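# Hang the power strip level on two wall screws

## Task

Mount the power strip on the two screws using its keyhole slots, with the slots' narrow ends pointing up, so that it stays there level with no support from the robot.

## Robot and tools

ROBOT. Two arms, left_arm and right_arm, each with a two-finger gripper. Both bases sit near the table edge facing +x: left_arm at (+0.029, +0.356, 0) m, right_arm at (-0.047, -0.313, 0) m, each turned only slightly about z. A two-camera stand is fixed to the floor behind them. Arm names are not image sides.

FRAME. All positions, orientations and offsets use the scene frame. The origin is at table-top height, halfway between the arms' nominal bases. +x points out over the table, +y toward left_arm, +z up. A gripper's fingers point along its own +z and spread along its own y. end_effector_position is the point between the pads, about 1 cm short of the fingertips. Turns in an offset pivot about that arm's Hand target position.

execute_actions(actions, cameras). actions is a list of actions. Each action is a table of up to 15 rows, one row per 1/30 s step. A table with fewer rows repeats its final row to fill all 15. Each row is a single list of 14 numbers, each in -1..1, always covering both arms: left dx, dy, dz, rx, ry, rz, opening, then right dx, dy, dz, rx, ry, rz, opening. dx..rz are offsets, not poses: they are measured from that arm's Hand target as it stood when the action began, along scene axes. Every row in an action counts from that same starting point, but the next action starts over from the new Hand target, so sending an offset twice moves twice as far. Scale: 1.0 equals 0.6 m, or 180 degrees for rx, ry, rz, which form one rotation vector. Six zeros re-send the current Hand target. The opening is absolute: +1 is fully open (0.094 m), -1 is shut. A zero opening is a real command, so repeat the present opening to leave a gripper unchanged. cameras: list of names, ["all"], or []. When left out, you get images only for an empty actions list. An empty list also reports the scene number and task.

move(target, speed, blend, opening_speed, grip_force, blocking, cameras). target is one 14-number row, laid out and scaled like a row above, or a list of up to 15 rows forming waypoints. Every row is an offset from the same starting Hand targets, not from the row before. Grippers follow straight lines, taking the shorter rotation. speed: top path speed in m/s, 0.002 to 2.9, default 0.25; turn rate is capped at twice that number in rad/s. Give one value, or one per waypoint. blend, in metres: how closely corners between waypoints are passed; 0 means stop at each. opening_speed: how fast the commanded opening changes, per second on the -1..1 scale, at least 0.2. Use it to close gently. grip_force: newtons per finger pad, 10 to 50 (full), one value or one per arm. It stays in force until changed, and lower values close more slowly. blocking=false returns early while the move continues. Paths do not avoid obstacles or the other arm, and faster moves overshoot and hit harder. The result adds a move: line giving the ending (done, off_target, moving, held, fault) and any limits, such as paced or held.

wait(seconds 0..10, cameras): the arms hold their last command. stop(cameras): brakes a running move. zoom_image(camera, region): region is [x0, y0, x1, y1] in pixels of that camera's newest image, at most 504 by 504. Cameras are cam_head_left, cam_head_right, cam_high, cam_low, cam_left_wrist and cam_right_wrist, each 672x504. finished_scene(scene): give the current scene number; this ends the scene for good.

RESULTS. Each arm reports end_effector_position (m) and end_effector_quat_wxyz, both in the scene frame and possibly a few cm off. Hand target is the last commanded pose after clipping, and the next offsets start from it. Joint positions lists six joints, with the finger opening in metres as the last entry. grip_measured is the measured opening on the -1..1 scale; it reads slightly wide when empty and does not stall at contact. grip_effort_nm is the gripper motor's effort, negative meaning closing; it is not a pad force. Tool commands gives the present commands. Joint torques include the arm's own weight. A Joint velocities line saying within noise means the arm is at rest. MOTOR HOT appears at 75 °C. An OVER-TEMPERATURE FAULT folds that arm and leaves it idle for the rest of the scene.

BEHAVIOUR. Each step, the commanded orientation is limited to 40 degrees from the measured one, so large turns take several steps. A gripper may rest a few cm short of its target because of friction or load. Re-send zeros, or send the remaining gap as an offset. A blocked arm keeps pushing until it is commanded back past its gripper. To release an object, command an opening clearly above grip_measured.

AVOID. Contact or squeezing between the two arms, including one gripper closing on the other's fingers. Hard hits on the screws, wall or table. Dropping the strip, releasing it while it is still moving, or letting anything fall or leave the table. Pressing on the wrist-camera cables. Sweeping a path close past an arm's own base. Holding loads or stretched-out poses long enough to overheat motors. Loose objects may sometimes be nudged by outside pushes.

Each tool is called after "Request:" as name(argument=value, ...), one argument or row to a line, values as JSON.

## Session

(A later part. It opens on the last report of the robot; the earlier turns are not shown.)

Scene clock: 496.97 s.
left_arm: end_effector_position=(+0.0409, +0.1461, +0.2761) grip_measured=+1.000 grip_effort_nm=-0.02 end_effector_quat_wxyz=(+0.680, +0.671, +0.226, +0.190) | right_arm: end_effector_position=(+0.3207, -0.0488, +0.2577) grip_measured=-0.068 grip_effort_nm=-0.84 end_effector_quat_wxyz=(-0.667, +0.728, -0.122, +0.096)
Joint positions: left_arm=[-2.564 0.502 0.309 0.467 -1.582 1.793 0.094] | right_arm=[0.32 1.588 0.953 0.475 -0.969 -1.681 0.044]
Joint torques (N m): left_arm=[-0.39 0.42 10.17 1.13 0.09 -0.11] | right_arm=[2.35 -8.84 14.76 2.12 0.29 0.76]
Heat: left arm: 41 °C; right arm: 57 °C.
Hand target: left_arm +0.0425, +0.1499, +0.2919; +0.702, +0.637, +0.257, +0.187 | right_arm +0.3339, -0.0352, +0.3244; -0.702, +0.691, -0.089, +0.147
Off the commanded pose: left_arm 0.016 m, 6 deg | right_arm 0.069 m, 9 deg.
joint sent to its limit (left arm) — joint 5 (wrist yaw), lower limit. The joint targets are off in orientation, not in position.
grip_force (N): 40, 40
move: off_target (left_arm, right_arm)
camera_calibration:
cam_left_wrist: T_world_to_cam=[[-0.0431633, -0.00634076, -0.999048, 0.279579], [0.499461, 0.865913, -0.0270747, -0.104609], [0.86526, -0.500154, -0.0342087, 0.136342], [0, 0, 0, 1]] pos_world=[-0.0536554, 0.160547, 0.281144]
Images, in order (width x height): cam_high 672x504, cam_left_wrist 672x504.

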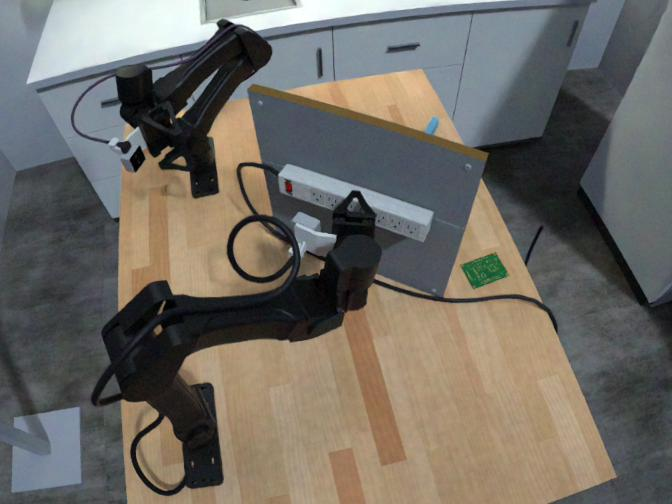

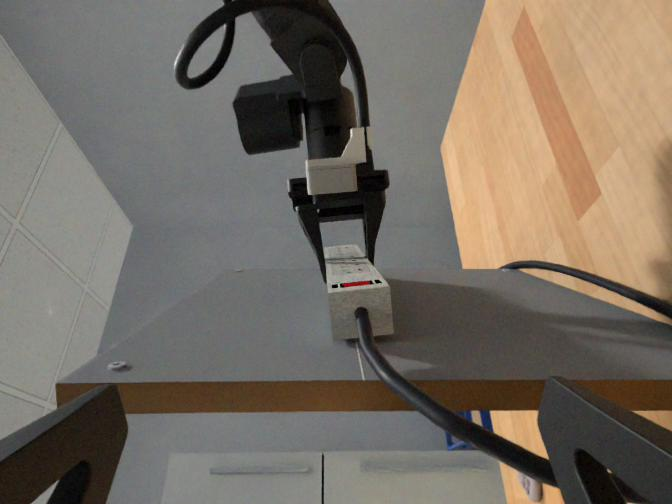

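Request:
move(
  target=[0,0,0,0,0,0,1,-0.018,-0.0215,-0.012,0.008,-0.007,0,-0.4],
  speed=0.03,
  cameras=["cam_high","cam_left_wrist"],
)

Request:
zoom_image(
  camera="cam_high",
  region=[240, 130, 440, 290],
)

Request:
zoom_image(
  camera="cam_left_wrist",
  region=[270, 220, 430, 400],
)

Scene clock: 507.30 s.
left_arm: end_effector_position=(+0.0409, +0.1461, +0.2761) grip_measured=+1.000 grip_effort_nm=-0.02 end_effector_quat_wxyz=(+0.680, +0.671, +0.226, +0.190) | right_arm: end_effector_position=(+0.3201, -0.0492, +0.2589) grip_measured=-0.068 grip_effort_nm=-0.84 end_effector_quat_wxyz=(-0.669, +0.726, -0.120, +0.100)
Joint positions: left_arm=[-2.564 0.502 0.309 0.467 -1.582 1.793 0.094] | right_arm=[0.32 1.585 0.945 0.492 -0.967 -1.677 0.044]
Joint torques (N m): left_arm=[-0.42 0.39 10.15 1.12 0.1 -0.11] | right_arm=[0.25 -10.06 9.14 2.8 0.04 0.91]
Heat: left arm: 41 °C; right arm: 59 °C.
Hand target: left_arm +0.0425, +0.1499, +0.2919; +0.702, +0.637, +0.257, +0.187 | right_arm +0.3230, -0.0481, +0.3173; -0.712, +0.680, -0.083, +0.153
Off the commanded pose: left_arm 0.016 m, 6 deg | right_arm 0.058 m, 10 deg.
joint sent to its limit (left arm) — joint 5 (wrist yaw), lower limit. The joint targets are off in orientation, not in position.
grip_force (N): 40, 40
move: off_target (left_arm, right_arm)
camera_calibration:
cam_left_wrist: T_world_to_cam=[[-0.0431633, -0.00634076, -0.999048, 0.279579], [0.499461, 0.865913, -0.0270747, -0.104609], [0.86526, -0.500154, -0.0342087, 0.136342], [0, 0, 0, 1]] pos_world=[-0.0536554, 0.160547, 0.281144]
Images, in order (width x height): cam_high 672x504, cam_left_wrist 672x504.

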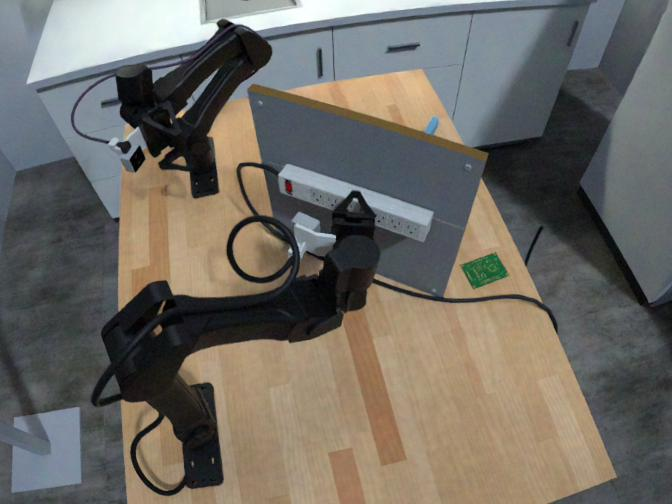

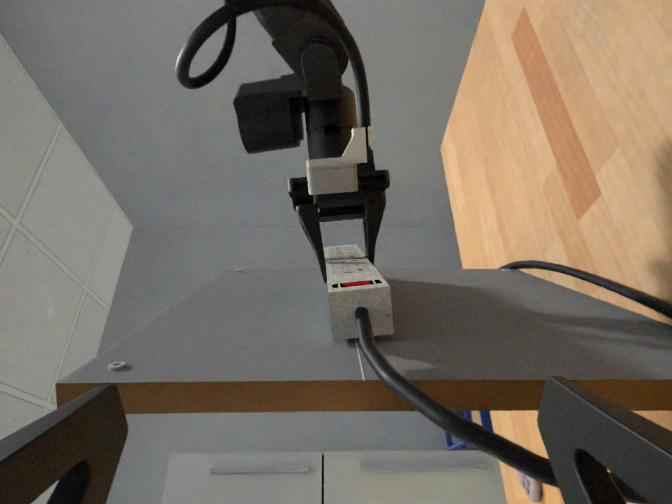

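Scaled by 2.520.

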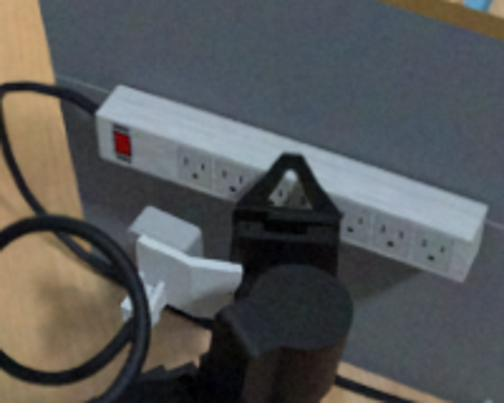

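Scaled by 2.800.

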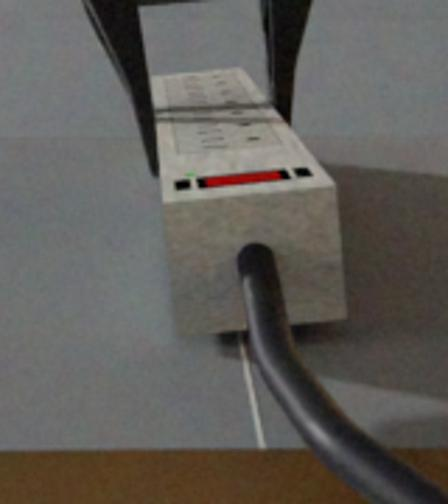

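Request:
move(
  target=[0,0,0,0,0,0,1,-0.012,-0.0145,0,0.02,-0.017,0,-0.4],
  speed=0.03,
  cameras=["cam_high","cam_left_wrist"],
)

Request:
zoom_image(
  camera="cam_high",
  region=[240, 130, 440, 290],
)

Request:
zoom_image(
  camera="cam_left_wrist",
  region=[270, 220, 430, 400],
)

Scene clock: 513.80 s.
left_arm: end_effector_position=(+0.0409, +0.1461, +0.2761) grip_measured=+1.000 grip_effort_nm=-0.02 end_effector_quat_wxyz=(+0.680, +0.671, +0.226, +0.190) | right_arm: end_effector_position=(+0.3199, -0.0552, +0.2975) grip_measured=-0.068 grip_effort_nm=-0.84 end_effector_quat_wxyz=(+0.719, -0.672, +0.078, -0.162)
Joint positions: left_arm=[-2.564 0.502 0.309 0.467 -1.582 1.793 0.094] | right_arm=[0.311 1.585 0.89 0.843 -0.95 -1.557 0.044]
Joint torques (N m): left_arm=[-0.36 0.4 10.15 1.12 0.1 -0.12] | right_arm=[-0.18 -7.45 7.27 1.74 0.01 0.53]
Heat: left arm: 41 °C; right arm: 60 °C.
Hand target: left_arm +0.0425, +0.1499, +0.2919; +0.702, +0.637, +0.257, +0.187 | right_arm +0.3158, -0.0568, +0.3172; +0.735, -0.653, +0.068, -0.169
Off the commanded pose: left_arm 0.016 m, 6 deg | right_arm 0.020 m, 3 deg.
joint sent to its limit (left arm) — joint 5 (wrist yaw), lower limit. The joint targets are off in orientation, not in position.
grip_force (N): 40, 40
move: off_target (left_arm, right_arm)
camera_calibration:
cam_left_wrist: T_world_to_cam=[[-0.0431633, -0.00634076, -0.999048, 0.279579], [0.499461, 0.865913, -0.0270747, -0.104609], [0.86526, -0.500154, -0.0342087, 0.136342], [0, 0, 0, 1]] pos_world=[-0.0536554, 0.160547, 0.281144]
Images, in order (width x height): cam_high 672x504, cam_left_wrist 672x504.

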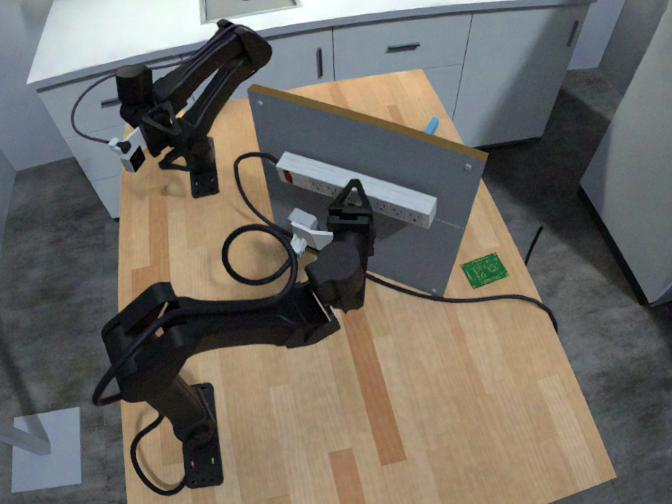

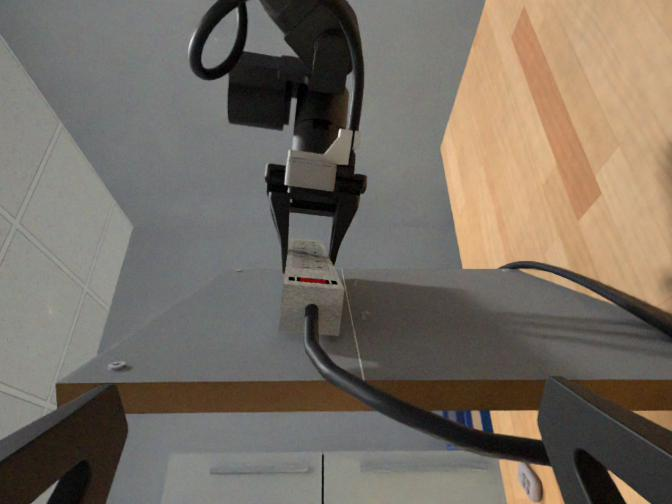

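Scaled by 2.520.

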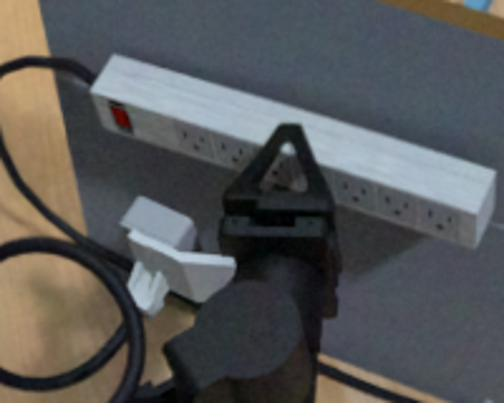

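Scaled by 2.800.

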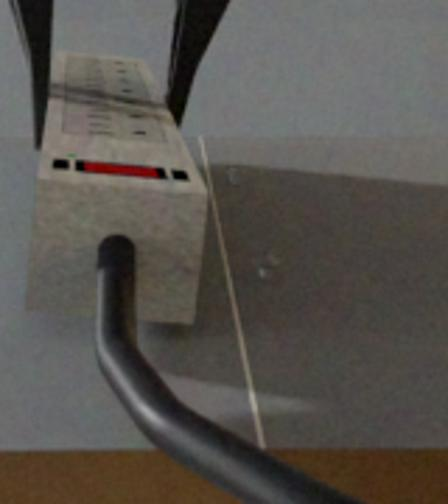

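Request:
move(
  target=[0,0,0,0,0,0,1,0,0,-0.06,-0.021,0.018,0,-0.4],
  speed=0.04,
  cameras=["cam_high","cam_left_wrist"],
)

Request:
zoom_image(
  camera="cam_left_wrist",
  region=[270, 220, 430, 400],
)

Scene clock: 525.53 s.
left_arm: end_effector_position=(+0.0409, +0.1461, +0.2761) grip_measured=+1.000 grip_effort_nm=-0.02 end_effector_quat_wxyz=(+0.680, +0.671, +0.226, +0.190) | right_arm: end_effector_position=(+0.3180, -0.0563, +0.2734) grip_measured=-0.068 grip_effort_nm=-0.84 end_effector_quat_wxyz=(+0.701, -0.690, +0.090, -0.153)
Joint positions: left_arm=[-2.564 0.502 0.309 0.467 -1.582 1.793 0.094] | right_arm=[0.309 1.585 0.856 0.782 -0.95 -1.614 0.044]
Joint torques (N m): left_arm=[-0.4 0.4 10.17 1.13 0.09 -0.11] | right_arm=[-0.31 -6.43 6.71 1.67 -0.12 0.31]
Heat: left arm: 41 °C; right arm: 58 °C.
Hand target: left_arm +0.0425, +0.1499, +0.2919; +0.702, +0.637, +0.257, +0.187 | right_arm +0.3158, -0.0567, +0.2813; +0.711, -0.682, +0.083, -0.152
Off the commanded pose: left_arm 0.016 m, 6 deg | right_arm 0.008 m, 2 deg.
joint sent to its limit (left arm) — joint 5 (wrist yaw), lower limit. The joint targets are off in orientation, not in position.
grip_force (N): 40, 40
move: off_target (left_arm)
camera_calibration:
cam_left_wrist: T_world_to_cam=[[-0.0431633, -0.00634076, -0.999048, 0.279579], [0.499461, 0.865913, -0.0270747, -0.104609], [0.86526, -0.500154, -0.0342087, 0.136342], [0, 0, 0, 1]] pos_world=[-0.0536554, 0.160547, 0.281144]
Images, in order (width x height): cam_high 672x504, cam_left_wrist 672x504.

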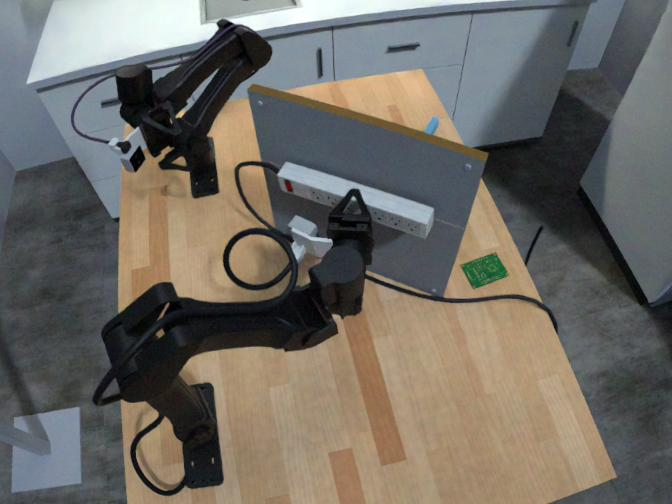

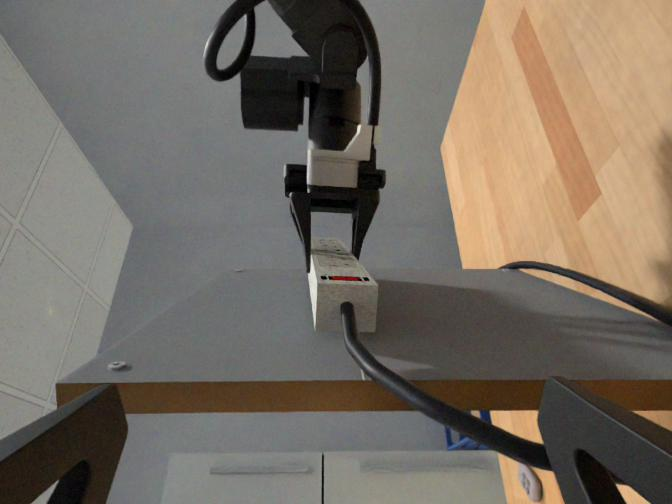

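Scaled by 2.800.

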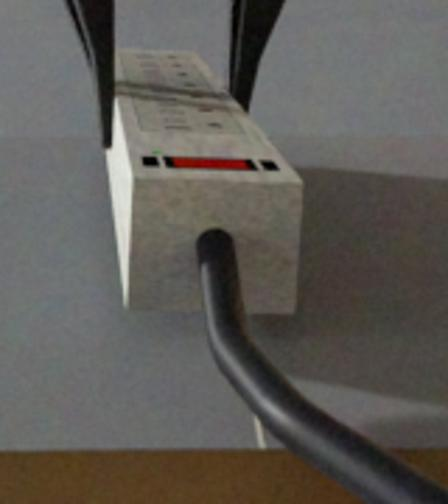

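Request:
move(
  target=[
    [0,0,0,0,0,0,1,0,0,-0.027,0,0,0,-0.4],
    [0,0,0,0,0,0,1,0.0125,0.015,-0.019,0,0,0,-0.4],
  ],
  speed=0.03,
  cameras=["cam_high","cam_left_wrist"],
)

Request:
zoom_image(
  camera="cam_high",
  region=[240, 130, 440, 290],
)

Request:
zoom_image(
  camera="cam_left_wrist",
  region=[270, 220, 430, 400],
)

Scene clock: 533.57 s.
left_arm: end_effector_position=(+0.0409, +0.1461, +0.2761) grip_measured=+1.000 grip_effort_nm=-0.02 end_effector_quat_wxyz=(+0.680, +0.671, +0.226, +0.190) | right_arm: end_effector_position=(+0.3197, -0.0531, +0.2438) grip_measured=-0.068 grip_effort_nm=-0.84 end_effector_quat_wxyz=(+0.694, -0.699, +0.103, -0.138)
Joint positions: left_arm=[-2.564 0.502 0.309 0.467 -1.582 1.793 0.094] | right_arm=[0.317 1.64 0.818 0.827 -0.945 -1.618 0.044]
Joint torques (N m): left_arm=[-0.39 0.43 10.17 1.14 0.1 -0.11] | right_arm=[0.87 -6.68 10.06 1.67 0.01 0.36]
Heat: left arm: 41 °C; right arm: 56 °C.
Hand target: left_arm +0.0425, +0.1499, +0.2919; +0.702, +0.637, +0.257, +0.187 | right_arm +0.3233, -0.0478, +0.2697; +0.711, -0.682, +0.084, -0.152
Off the commanded pose: left_arm 0.016 m, 6 deg | right_arm 0.027 m, 4 deg.
joint sent to its limit (left arm) — joint 5 (wrist yaw), lower limit. The joint targets are off in orientation, not in position.
grip_force (N): 40, 40
move: off_target (left_arm, right_arm)
camera_calibration:
cam_left_wrist: T_world_to_cam=[[-0.0431633, -0.00634076, -0.999048, 0.279579], [0.499461, 0.865913, -0.0270747, -0.104609], [0.86526, -0.500154, -0.0342087, 0.136342], [0, 0, 0, 1]] pos_world=[-0.0536554, 0.160547, 0.281144]
Images, in order (width x height): cam_high 672x504, cam_left_wrist 672x504.

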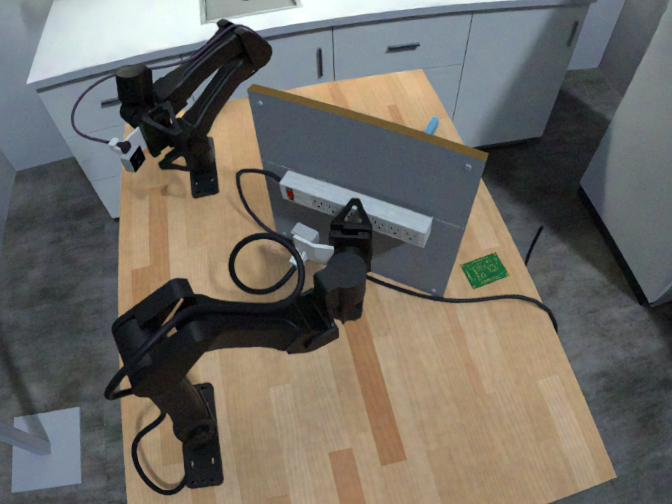

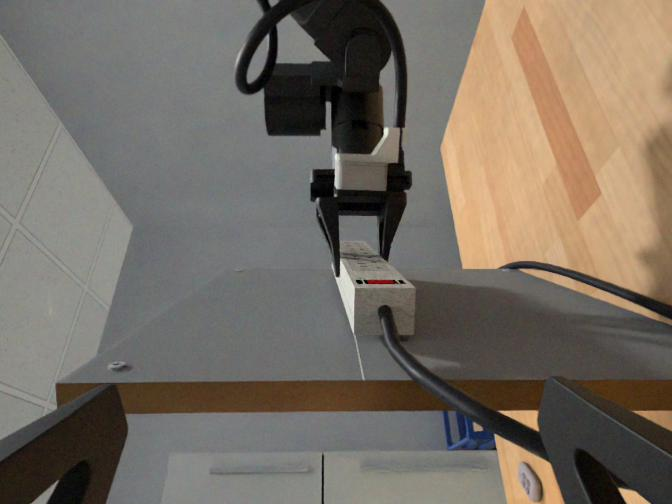

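Scaled by 2.520.

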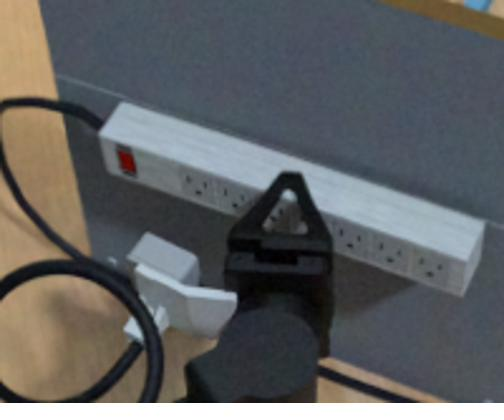

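Scaled by 2.800.

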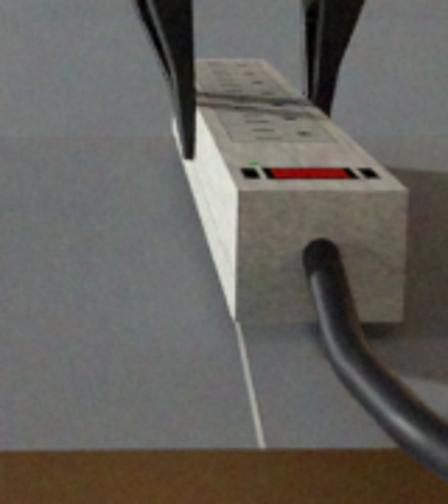

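Request:
move(
  target=[0,0,0,0,0,0,1,0,0,0.045,0,0,0,-0.4],
  speed=0.03,
  cameras=[],
)

Request:
move(
  target=[0,0,0,0,0,0,1,0,0,0.015,0,0,0,-0.4],
  speed=0.03,
  cameras=["cam_left_wrist"],
)

Request:
zoom_image(
  camera="cam_left_wrist",
  region=[270, 220, 430, 400],
)

Scene clock: 540.77 s.
left_arm: end_effector_position=(+0.0409, +0.1461, +0.2761) grip_measured=+1.000 grip_effort_nm=-0.02 end_effector_quat_wxyz=(+0.680, +0.671, +0.226, +0.190) | right_arm: end_effector_position=(+0.3203, -0.0522, +0.2383) grip_measured=-0.068 grip_effort_nm=-0.84 end_effector_quat_wxyz=(+0.683, -0.712, +0.125, -0.110)
Joint positions: left_arm=[-2.564 0.502 0.309 0.467 -1.582 1.793 0.094] | right_arm=[0.317 1.63 0.845 0.709 -0.952 -1.619 0.044]
Joint torques (N m): left_arm=[-0.39 0.4 10.17 1.13 0.09 -0.11] | right_arm=[0.51 -10.8 12 1.77 -0.01 0.4]
Heat: left arm: 41 °C; right arm: 55 °C.
Hand target: left_arm +0.0425, +0.1499, +0.2919; +0.702, +0.637, +0.257, +0.187 | right_arm +0.3234, -0.0478, +0.2968; +0.711, -0.682, +0.084, -0.152
Off the commanded pose: left_arm 0.016 m, 6 deg | right_arm 0.059 m, 8 deg.
joint sent to its limit (left arm) — joint 5 (wrist yaw), lower limit. The joint targets are off in orientation, not in position.
grip_force (N): 40, 40
move: off_target (left_arm, right_arm)
No camera images: "cameras" was empty.

Scene clock: 541.63 s.
left_arm: end_effector_position=(+0.0409, +0.1461, +0.2761) grip_measured=+1.000 grip_effort_nm=-0.02 end_effector_quat_wxyz=(+0.680, +0.671, +0.226, +0.190) | right_arm: end_effector_position=(+0.3209, -0.0519, +0.2460) grip_measured=-0.068 grip_effort_nm=-0.84 end_effector_quat_wxyz=(+0.682, -0.712, +0.125, -0.110)
Joint positions: left_arm=[-2.564 0.502 0.309 0.467 -1.582 1.793 0.094] | right_arm=[0.317 1.615 0.867 0.67 -0.953 -1.62 0.044]
Joint torques (N m): left_arm=[-0.39 0.38 10.18 1.13 0.1 -0.11] | right_arm=[0.72 -10.86 12.22 1.78 0.02 0.39]
Heat: left arm: 41 °C; right arm: 55 °C.
Hand target: left_arm +0.0425, +0.1499, +0.2919; +0.702, +0.637, +0.257, +0.187 | right_arm +0.3233, -0.0478, +0.3058; +0.711, -0.682, +0.084, -0.152
Off the commanded pose: left_arm 0.016 m, 6 deg | right_arm 0.060 m, 8 deg.
joint sent to its limit (left arm) — joint 5 (wrist yaw), lower limit. The joint targets are off in orientation, not in position.
grip_force (N): 40, 40
move: off_target (left_arm, right_arm)
camera_calibration:
cam_left_wrist: T_world_to_cam=[[-0.0431633, -0.00634076, -0.999048, 0.279579], [0.499461, 0.865913, -0.0270747, -0.104609], [0.86526, -0.500154, -0.0342087, 0.136342], [0, 0, 0, 1]] pos_world=[-0.0536554, 0.160547, 0.281144]
Images, in order (width x height): cam_left_wrist 672x504.

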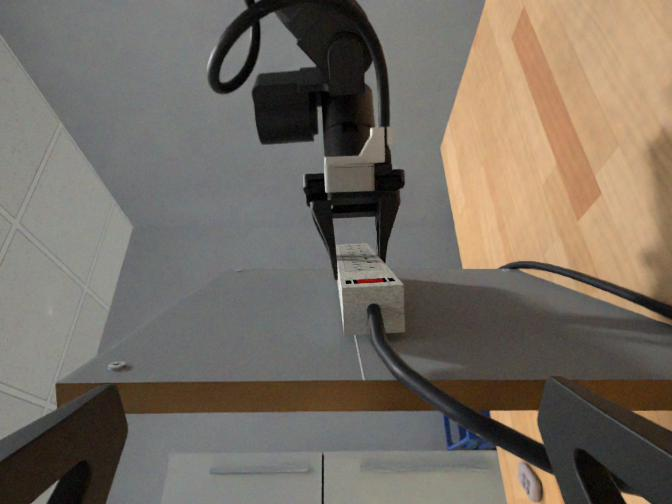

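Scaled by 2.800.

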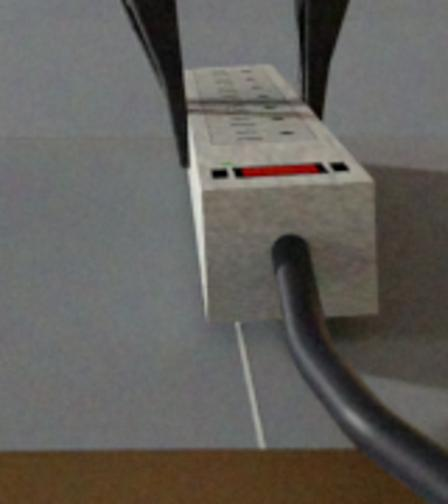

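Request:
move(
  target=[0,0,0,0,0,0,1,0.003,0.0035,0.005,0,0,0,-0.4],
  speed=0.03,
  cameras=[],
)

Request:
move(
  target=[0,0,0,0,0,0,1,0,0,0.005,0,0,0,-0.4],
  speed=0.03,
  cameras=["cam_left_wrist"],
)

Request:
zoom_image(
  camera="cam_left_wrist",
  region=[270, 220, 430, 400],
)

Scene clock: 548.47 s.
left_arm: end_effector_position=(+0.0409, +0.1461, +0.2761) grip_measured=+1.000 grip_effort_nm=-0.02 end_effector_quat_wxyz=(+0.680, +0.671, +0.226, +0.190) | right_arm: end_effector_position=(+0.3215, -0.0516, +0.2530) grip_measured=-0.068 grip_effort_nm=-0.84 end_effector_quat_wxyz=(+0.683, -0.711, +0.122, -0.112)
Joint positions: left_arm=[-2.564 0.502 0.309 0.467 -1.582 1.793 0.094] | right_arm=[0.317 1.606 0.883 0.652 -0.953 -1.621 0.044]
Joint torques (N m): left_arm=[-0.43 0.38 10.18 1.13 0.1 -0.1] | right_arm=[0.98 -9.7 12.41 1.77 0.07 0.41]
Heat: left arm: 41 °C; right arm: 55 °C.
Hand target: left_arm +0.0425, +0.1499, +0.2919; +0.702, +0.637, +0.257, +0.187 | right_arm +0.3252, -0.0457, +0.3089; +0.711, -0.682, +0.083, -0.153
Off the commanded pose: left_arm 0.016 m, 6 deg | right_arm 0.056 m, 8 deg.
joint sent to its limit (left arm) — joint 5 (wrist yaw), lower limit. The joint targets are off in orientation, not in position.
grip_force (N): 40, 40
move: off_target (left_arm, right_arm)
No camera images: "cameras" was empty.

Scene clock: 549.30 s.
left_arm: end_effector_position=(+0.0409, +0.1461, +0.2761) grip_measured=+1.000 grip_effort_nm=-0.02 end_effector_quat_wxyz=(+0.680, +0.671, +0.226, +0.190) | right_arm: end_effector_position=(+0.3216, -0.0514, +0.2528) grip_measured=-0.068 grip_effort_nm=-0.84 end_effector_quat_wxyz=(+0.682, -0.712, +0.124, -0.109)
Joint positions: left_arm=[-2.564 0.502 0.309 0.467 -1.582 1.793 0.094] | right_arm=[0.317 1.606 0.889 0.638 -0.955 -1.622 0.044]
Joint torques (N m): left_arm=[-0.39 0.39 10.15 1.13 0.09 -0.11] | right_arm=[1.13 -10.09 12.75 1.84 0.1 0.43]
Heat: left arm: 41 °C; right arm: 55 °C.
Hand target: left_arm +0.0425, +0.1499, +0.2919; +0.702, +0.637, +0.257, +0.187 | right_arm +0.3251, -0.0457, +0.3119; +0.711, -0.682, +0.083, -0.152
Off the commanded pose: left_arm 0.016 m, 6 deg | right_arm 0.060 m, 8 deg.
joint sent to its limit (left arm) — joint 5 (wrist yaw), lower limit. The joint targets are off in orientation, not in position.
grip_force (N): 40, 40
move: off_target (left_arm, right_arm)
camera_calibration:
cam_left_wrist: T_world_to_cam=[[-0.0431633, -0.00634076, -0.999048, 0.279579], [0.499461, 0.865913, -0.0270747, -0.104609], [0.86526, -0.500154, -0.0342087, 0.136342], [0, 0, 0, 1]] pos_world=[-0.0536554, 0.160547, 0.281144]
Images, in order (width x height): cam_left_wrist 672x504.

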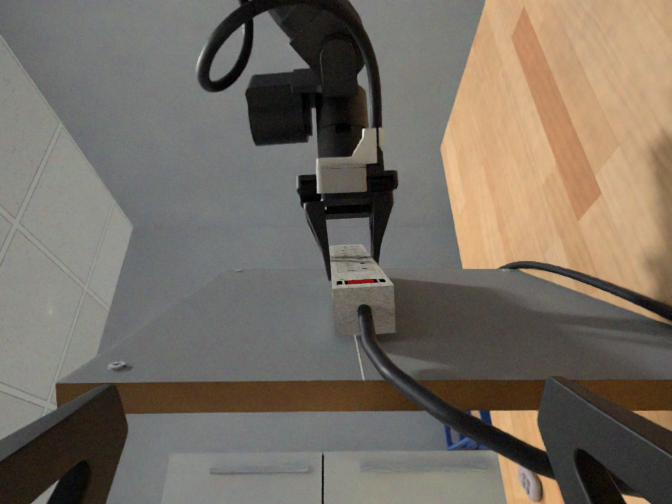

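Scaled by 2.800.

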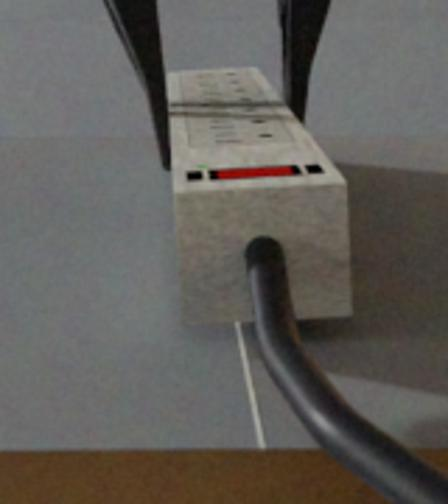

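Request:
move(
  target=[0,0,0,0,0,0,1,0.006,0.007,0.003,0,0,0,-0.4],
  speed=0.03,
  cameras=["cam_left_wrist","cam_high"],
)

Request:
zoom_image(
  camera="cam_high",
  region=[240, 130, 440, 290],
)

Request:
zoom_image(
  camera="cam_left_wrist",
  region=[270, 220, 430, 400],
)

Scene clock: 555.17 s.
left_arm: end_effector_position=(+0.0409, +0.1461, +0.2761) grip_measured=+1.000 grip_effort_nm=-0.02 end_effector_quat_wxyz=(+0.680, +0.671, +0.226, +0.190) | right_arm: end_effector_position=(+0.3210, -0.0497, +0.2548) grip_measured=-0.068 grip_effort_nm=-0.84 end_effector_quat_wxyz=(+0.682, -0.713, +0.122, -0.107)
Joint positions: left_arm=[-2.564 0.502 0.309 0.467 -1.582 1.793 0.094] | right_arm=[0.32 1.604 0.898 0.624 -0.958 -1.625 0.044]
Joint torques (N m): left_arm=[-0.38 0.39 10.19 1.12 0.1 -0.11] | right_arm=[1.47 -9.2 13.45 1.88 0.16 0.46]
Heat: left arm: 41 °C; right arm: 56 °C.
Hand target: left_arm +0.0425, +0.1499, +0.2919; +0.702, +0.637, +0.257, +0.187 | right_arm +0.3287, -0.0414, +0.3136; +0.711, -0.682, +0.083, -0.152
Off the commanded pose: left_arm 0.016 m, 6 deg | right_arm 0.060 m, 8 deg.
joint sent to its limit (left arm) — joint 5 (wrist yaw), lower limit. The joint targets are off in orientation, not in position.
grip_force (N): 40, 40
move: off_target (left_arm, right_arm)
camera_calibration:
cam_left_wrist: T_world_to_cam=[[-0.0431633, -0.00634076, -0.999048, 0.279579], [0.499461, 0.865913, -0.0270747, -0.104609], [0.86526, -0.500154, -0.0342087, 0.136342], [0, 0, 0, 1]] pos_world=[-0.0536554, 0.160547, 0.281144]
Images, in order (width x height): cam_high 672x504, cam_left_wrist 672x504.

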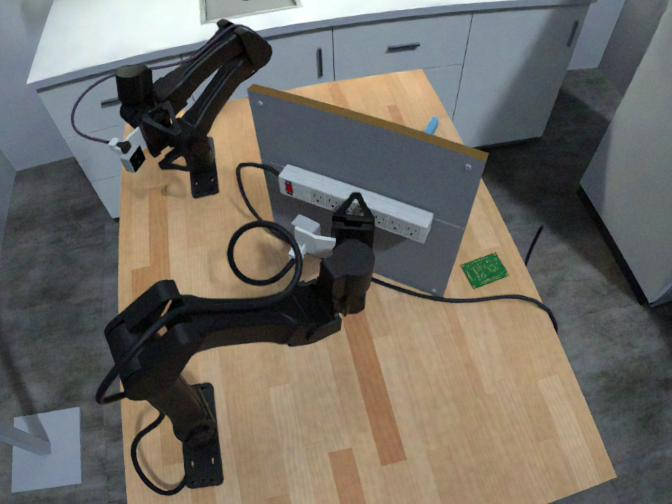

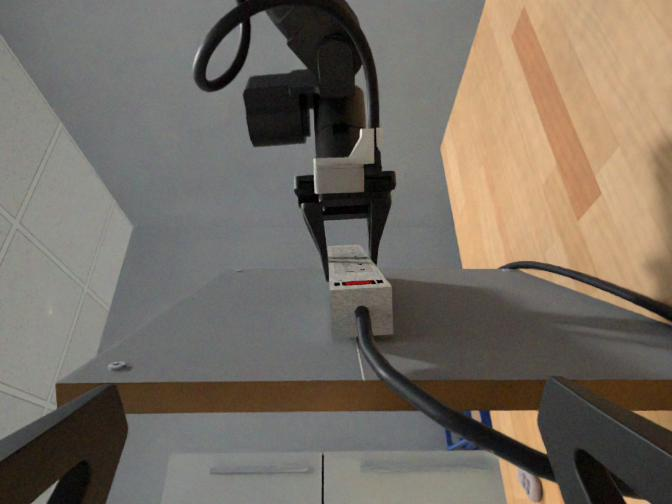

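Scaled by 2.520.

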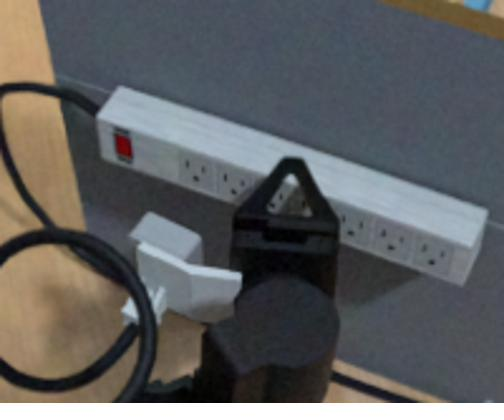

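Scaled by 2.800.

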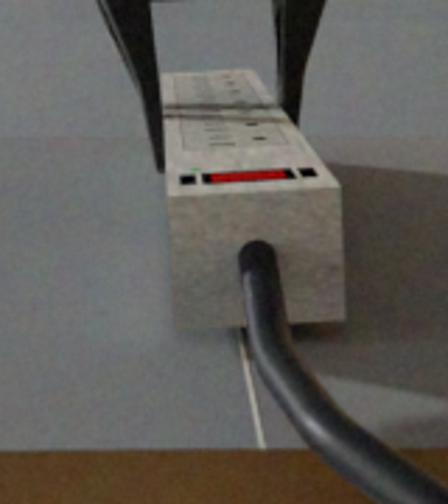

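Request:
move(
  target=[0,0,0,0,0,0,1,0.01,0.012,0.003,0,0,0,-0.4],
  speed=0.03,
  cameras=["cam_left_wrist","cam_high"],
)

Request:
zoom_image(
  camera="cam_high",
  region=[240, 130, 440, 290],
)

Request:
zoom_image(
  camera="cam_left_wrist",
  region=[270, 220, 430, 400],
)

Scene clock: 562.20 s.
left_arm: end_effector_position=(+0.0409, +0.1461, +0.2761) grip_measured=+1.000 grip_effort_nm=-0.02 end_effector_quat_wxyz=(+0.680, +0.671, +0.226, +0.190) | right_arm: end_effector_position=(+0.3211, -0.0494, +0.2553) grip_measured=-0.068 grip_effort_nm=-0.84 end_effector_quat_wxyz=(+0.680, -0.716, +0.122, -0.103)
Joint positions: left_arm=[-2.564 0.502 0.309 0.467 -1.582 1.793 0.094] | right_arm=[0.32 1.603 0.91 0.597 -0.963 -1.632 0.044]
Joint torques (N m): left_arm=[-0.36 0.42 10.17 1.14 0.1 -0.12] | right_arm=[2.54 -7.69 14.64 2.06 0.34 0.55]
Heat: left arm: 41 °C; right arm: 55 °C.
Hand target: left_arm +0.0425, +0.1499, +0.2919; +0.702, +0.637, +0.257, +0.187 | right_arm +0.3348, -0.0343, +0.3154; +0.711, -0.682, +0.084, -0.152
Off the commanded pose: left_arm 0.016 m, 6 deg | right_arm 0.063 m, 9 deg.
joint sent to its limit (left arm) — joint 5 (wrist yaw), lower limit. The joint targets are off in orientation, not in position.
grip_force (N): 40, 40
move: off_target (left_arm, right_arm)
camera_calibration:
cam_left_wrist: T_world_to_cam=[[-0.0431633, -0.00634076, -0.999048, 0.279579], [0.499461, 0.865913, -0.0270747, -0.104609], [0.86526, -0.500154, -0.0342087, 0.136342], [0, 0, 0, 1]] pos_world=[-0.0536554, 0.160547, 0.281144]
Images, in order (width x height): cam_high 672x504, cam_left_wrist 672x504.

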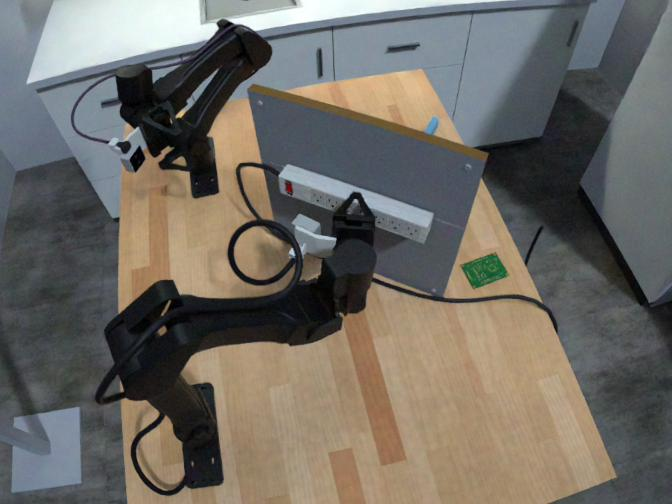

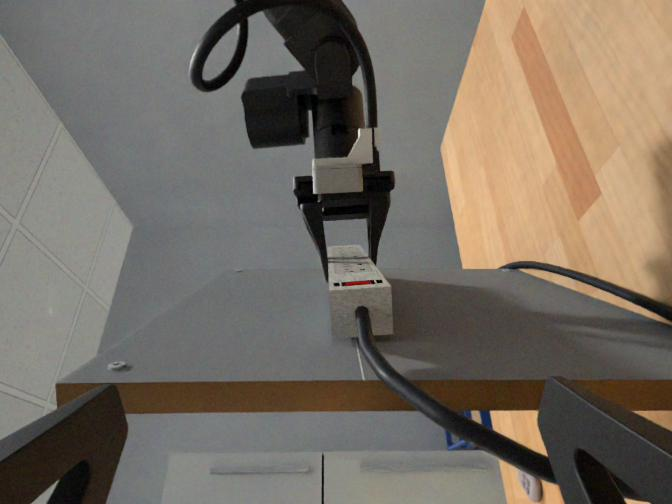

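Scaled by 2.520.

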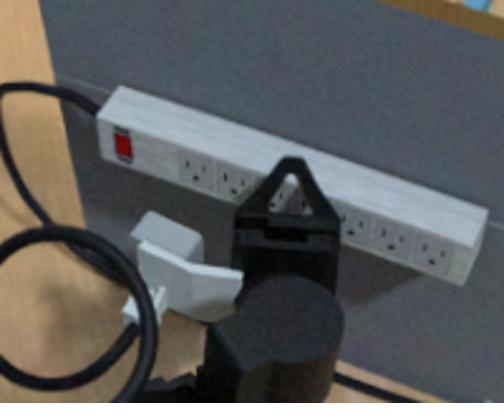

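Scaled by 2.800.

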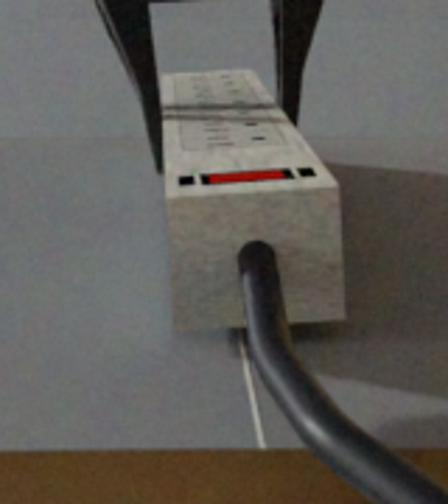

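Request:
move(
  target=[0,0,0,0,0,0,1,-0.014,-0.017,0,0,0,0,-0.4],
  speed=0.03,
  cameras=[],
)

Request:
move(
  target=[0,0,0,0,0,0,1,0,0,0.004,0,0,0,-0.4],
  speed=0.03,
  cameras=["cam_left_wrist"],
)

Request:
zoom_image(
  camera="cam_left_wrist",
  region=[270, 220, 430, 400],
)

Scene clock: 570.10 s.
left_arm: end_effector_position=(+0.0409, +0.1461, +0.2761) grip_measured=+1.000 grip_effort_nm=-0.02 end_effector_quat_wxyz=(+0.680, +0.671, +0.226, +0.190) | right_arm: end_effector_position=(+0.3211, -0.0498, +0.2554) grip_measured=-0.068 grip_effort_nm=-0.84 end_effector_quat_wxyz=(+0.680, -0.716, +0.122, -0.103)
Joint positions: left_arm=[-2.564 0.502 0.309 0.467 -1.582 1.793 0.094] | right_arm=[0.319 1.603 0.91 0.597 -0.965 -1.633 0.044]
Joint torques (N m): left_arm=[-0.39 0.4 10.21 1.13 0.1 -0.11] | right_arm=[1.26 -10.15 11.95 2.05 0.15 0.51]
Heat: left arm: 41 °C; right arm: 56 °C.
Hand target: left_arm +0.0425, +0.1499, +0.2919; +0.702, +0.637, +0.257, +0.187 | right_arm +0.3264, -0.0445, +0.3154; +0.711, -0.682, +0.084, -0.152
Off the commanded pose: left_arm 0.016 m, 6 deg | right_arm 0.061 m, 9 deg.
joint sent to its limit (left arm) — joint 5 (wrist yaw), lower limit. The joint targets are off in orientation, not in position.
grip_force (N): 40, 40
move: off_target (left_arm, right_arm)
No camera images: "cameras" was empty.

Scene clock: 570.80 s.
left_arm: end_effector_position=(+0.0409, +0.1461, +0.2761) grip_measured=+1.000 grip_effort_nm=-0.02 end_effector_quat_wxyz=(+0.680, +0.671, +0.226, +0.190) | right_arm: end_effector_position=(+0.3209, -0.0499, +0.2555) grip_measured=-0.068 grip_effort_nm=-0.84 end_effector_quat_wxyz=(+0.679, -0.716, +0.122, -0.103)
Joint positions: left_arm=[-2.564 0.502 0.309 0.467 -1.582 1.793 0.094] | right_arm=[0.319 1.601 0.91 0.593 -0.964 -1.633 0.044]
Joint torques (N m): left_arm=[-0.4 0.39 10.17 1.12 0.09 -0.11] | right_arm=[1.47 -10.17 12.46 2.01 0.16 0.55]
Heat: left arm: 41 °C; right arm: 56 °C.
Hand target: left_arm +0.0425, +0.1499, +0.2919; +0.702, +0.637, +0.257, +0.187 | right_arm +0.3264, -0.0445, +0.3177; +0.711, -0.682, +0.084, -0.152
Off the commanded pose: left_arm 0.016 m, 6 deg | right_arm 0.063 m, 9 deg.
joint sent to its limit (left arm) — joint 5 (wrist yaw), lower limit. The joint targets are off in orientation, not in position.
grip_force (N): 40, 40
move: off_target (left_arm, right_arm)
camera_calibration:
cam_left_wrist: T_world_to_cam=[[-0.0431633, -0.00634076, -0.999048, 0.279579], [0.499461, 0.865913, -0.0270747, -0.104609], [0.86526, -0.500154, -0.0342087, 0.136342], [0, 0, 0, 1]] pos_world=[-0.0536554, 0.160547, 0.281144]
Images, in order (width x height): cam_left_wrist 672x504.

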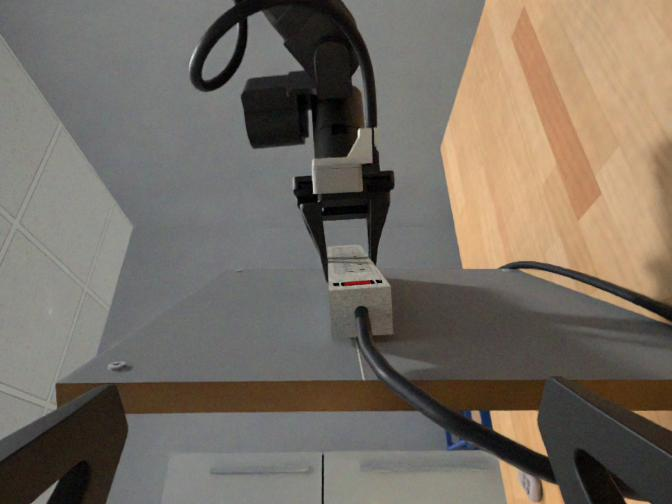

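Scaled by 2.800.

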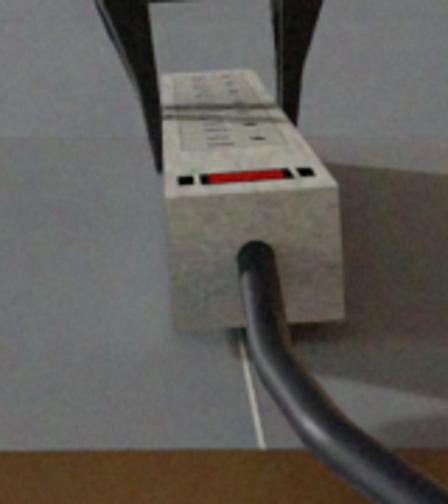

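Request:
move(
  target=[0,0,0,0,0,0,1,0.006,0.007,-0.008,0,0,-0.03,-0.4],
  speed=0.03,
  cameras=["cam_left_wrist","cam_high"],
)

Request:
zoom_image(
  camera="cam_high",
  region=[240, 130, 440, 290],
)

Request:
zoom_image(
  camera="cam_left_wrist",
  region=[270, 220, 430, 400],
)

Scene clock: 581.43 s.
left_arm: end_effector_position=(+0.0409, +0.1461, +0.2761) grip_measured=+1.000 grip_effort_nm=-0.02 end_effector_quat_wxyz=(+0.680, +0.671, +0.226, +0.190) | right_arm: end_effector_position=(+0.3215, -0.0492, +0.2566) grip_measured=-0.068 grip_effort_nm=-0.84 end_effector_quat_wxyz=(+0.669, -0.721, +0.141, -0.114)
Joint positions: left_arm=[-2.564 0.502 0.309 0.467 -1.582 1.793 0.094] | right_arm=[0.335 1.57 0.91 0.532 -0.904 -1.648 0.044]
Joint torques (N m): left_arm=[-0.4 0.4 10.18 1.13 0.1 -0.11] | right_arm=[3.15 -10.04 9.61 2.53 0.83 0.53]
Heat: left arm: 41 °C; right arm: 58 °C.
Hand target: left_arm +0.0425, +0.1499, +0.2919; +0.702, +0.637, +0.257, +0.187 | right_arm +0.3300, -0.0403, +0.3130; +0.703, -0.677, +0.116, -0.186
Off the commanded pose: left_arm 0.016 m, 6 deg | right_arm 0.058 m, 11 deg.
joint sent to its limit (left arm) — joint 5 (wrist yaw), lower limit. The joint targets are off in orientation, not in position.
grip_force (N): 40, 40
move: off_target (left_arm, right_arm)
camera_calibration:
cam_left_wrist: T_world_to_cam=[[-0.0431633, -0.00634076, -0.999048, 0.279579], [0.499461, 0.865913, -0.0270747, -0.104609], [0.86526, -0.500154, -0.0342087, 0.136342], [0, 0, 0, 1]] pos_world=[-0.0536554, 0.160547, 0.281144]
Images, in order (width x height): cam_high 672x504, cam_left_wrist 672x504.

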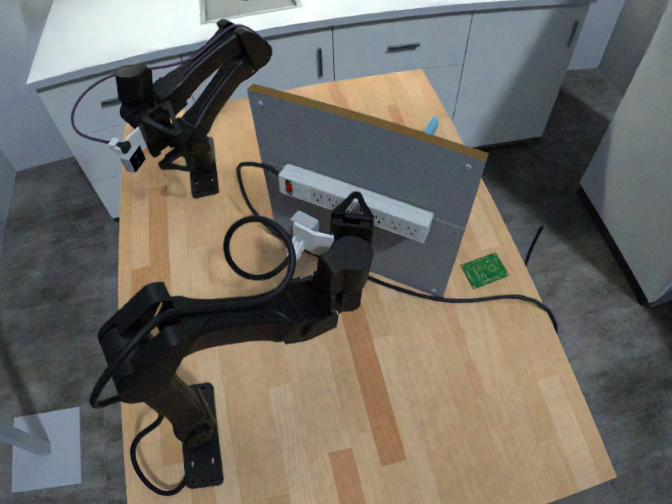

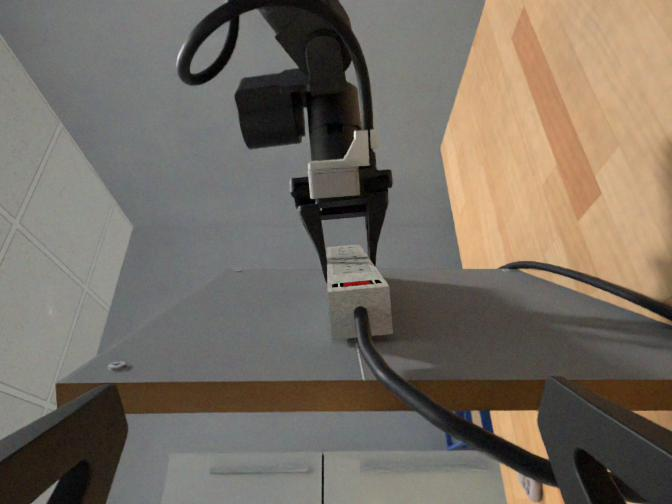

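Scaled by 2.520.

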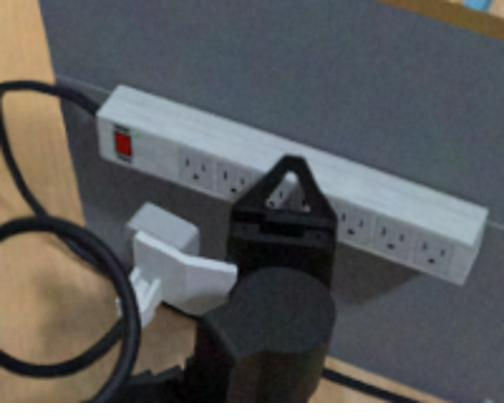

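Scaled by 2.800.

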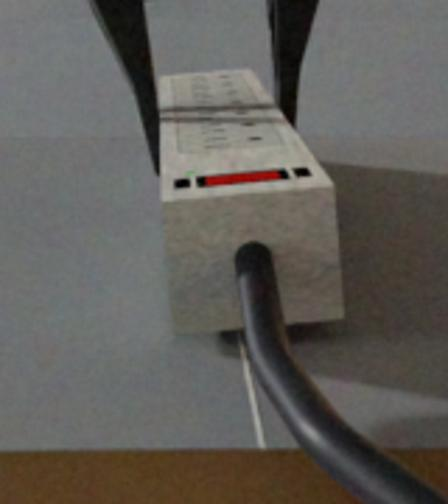

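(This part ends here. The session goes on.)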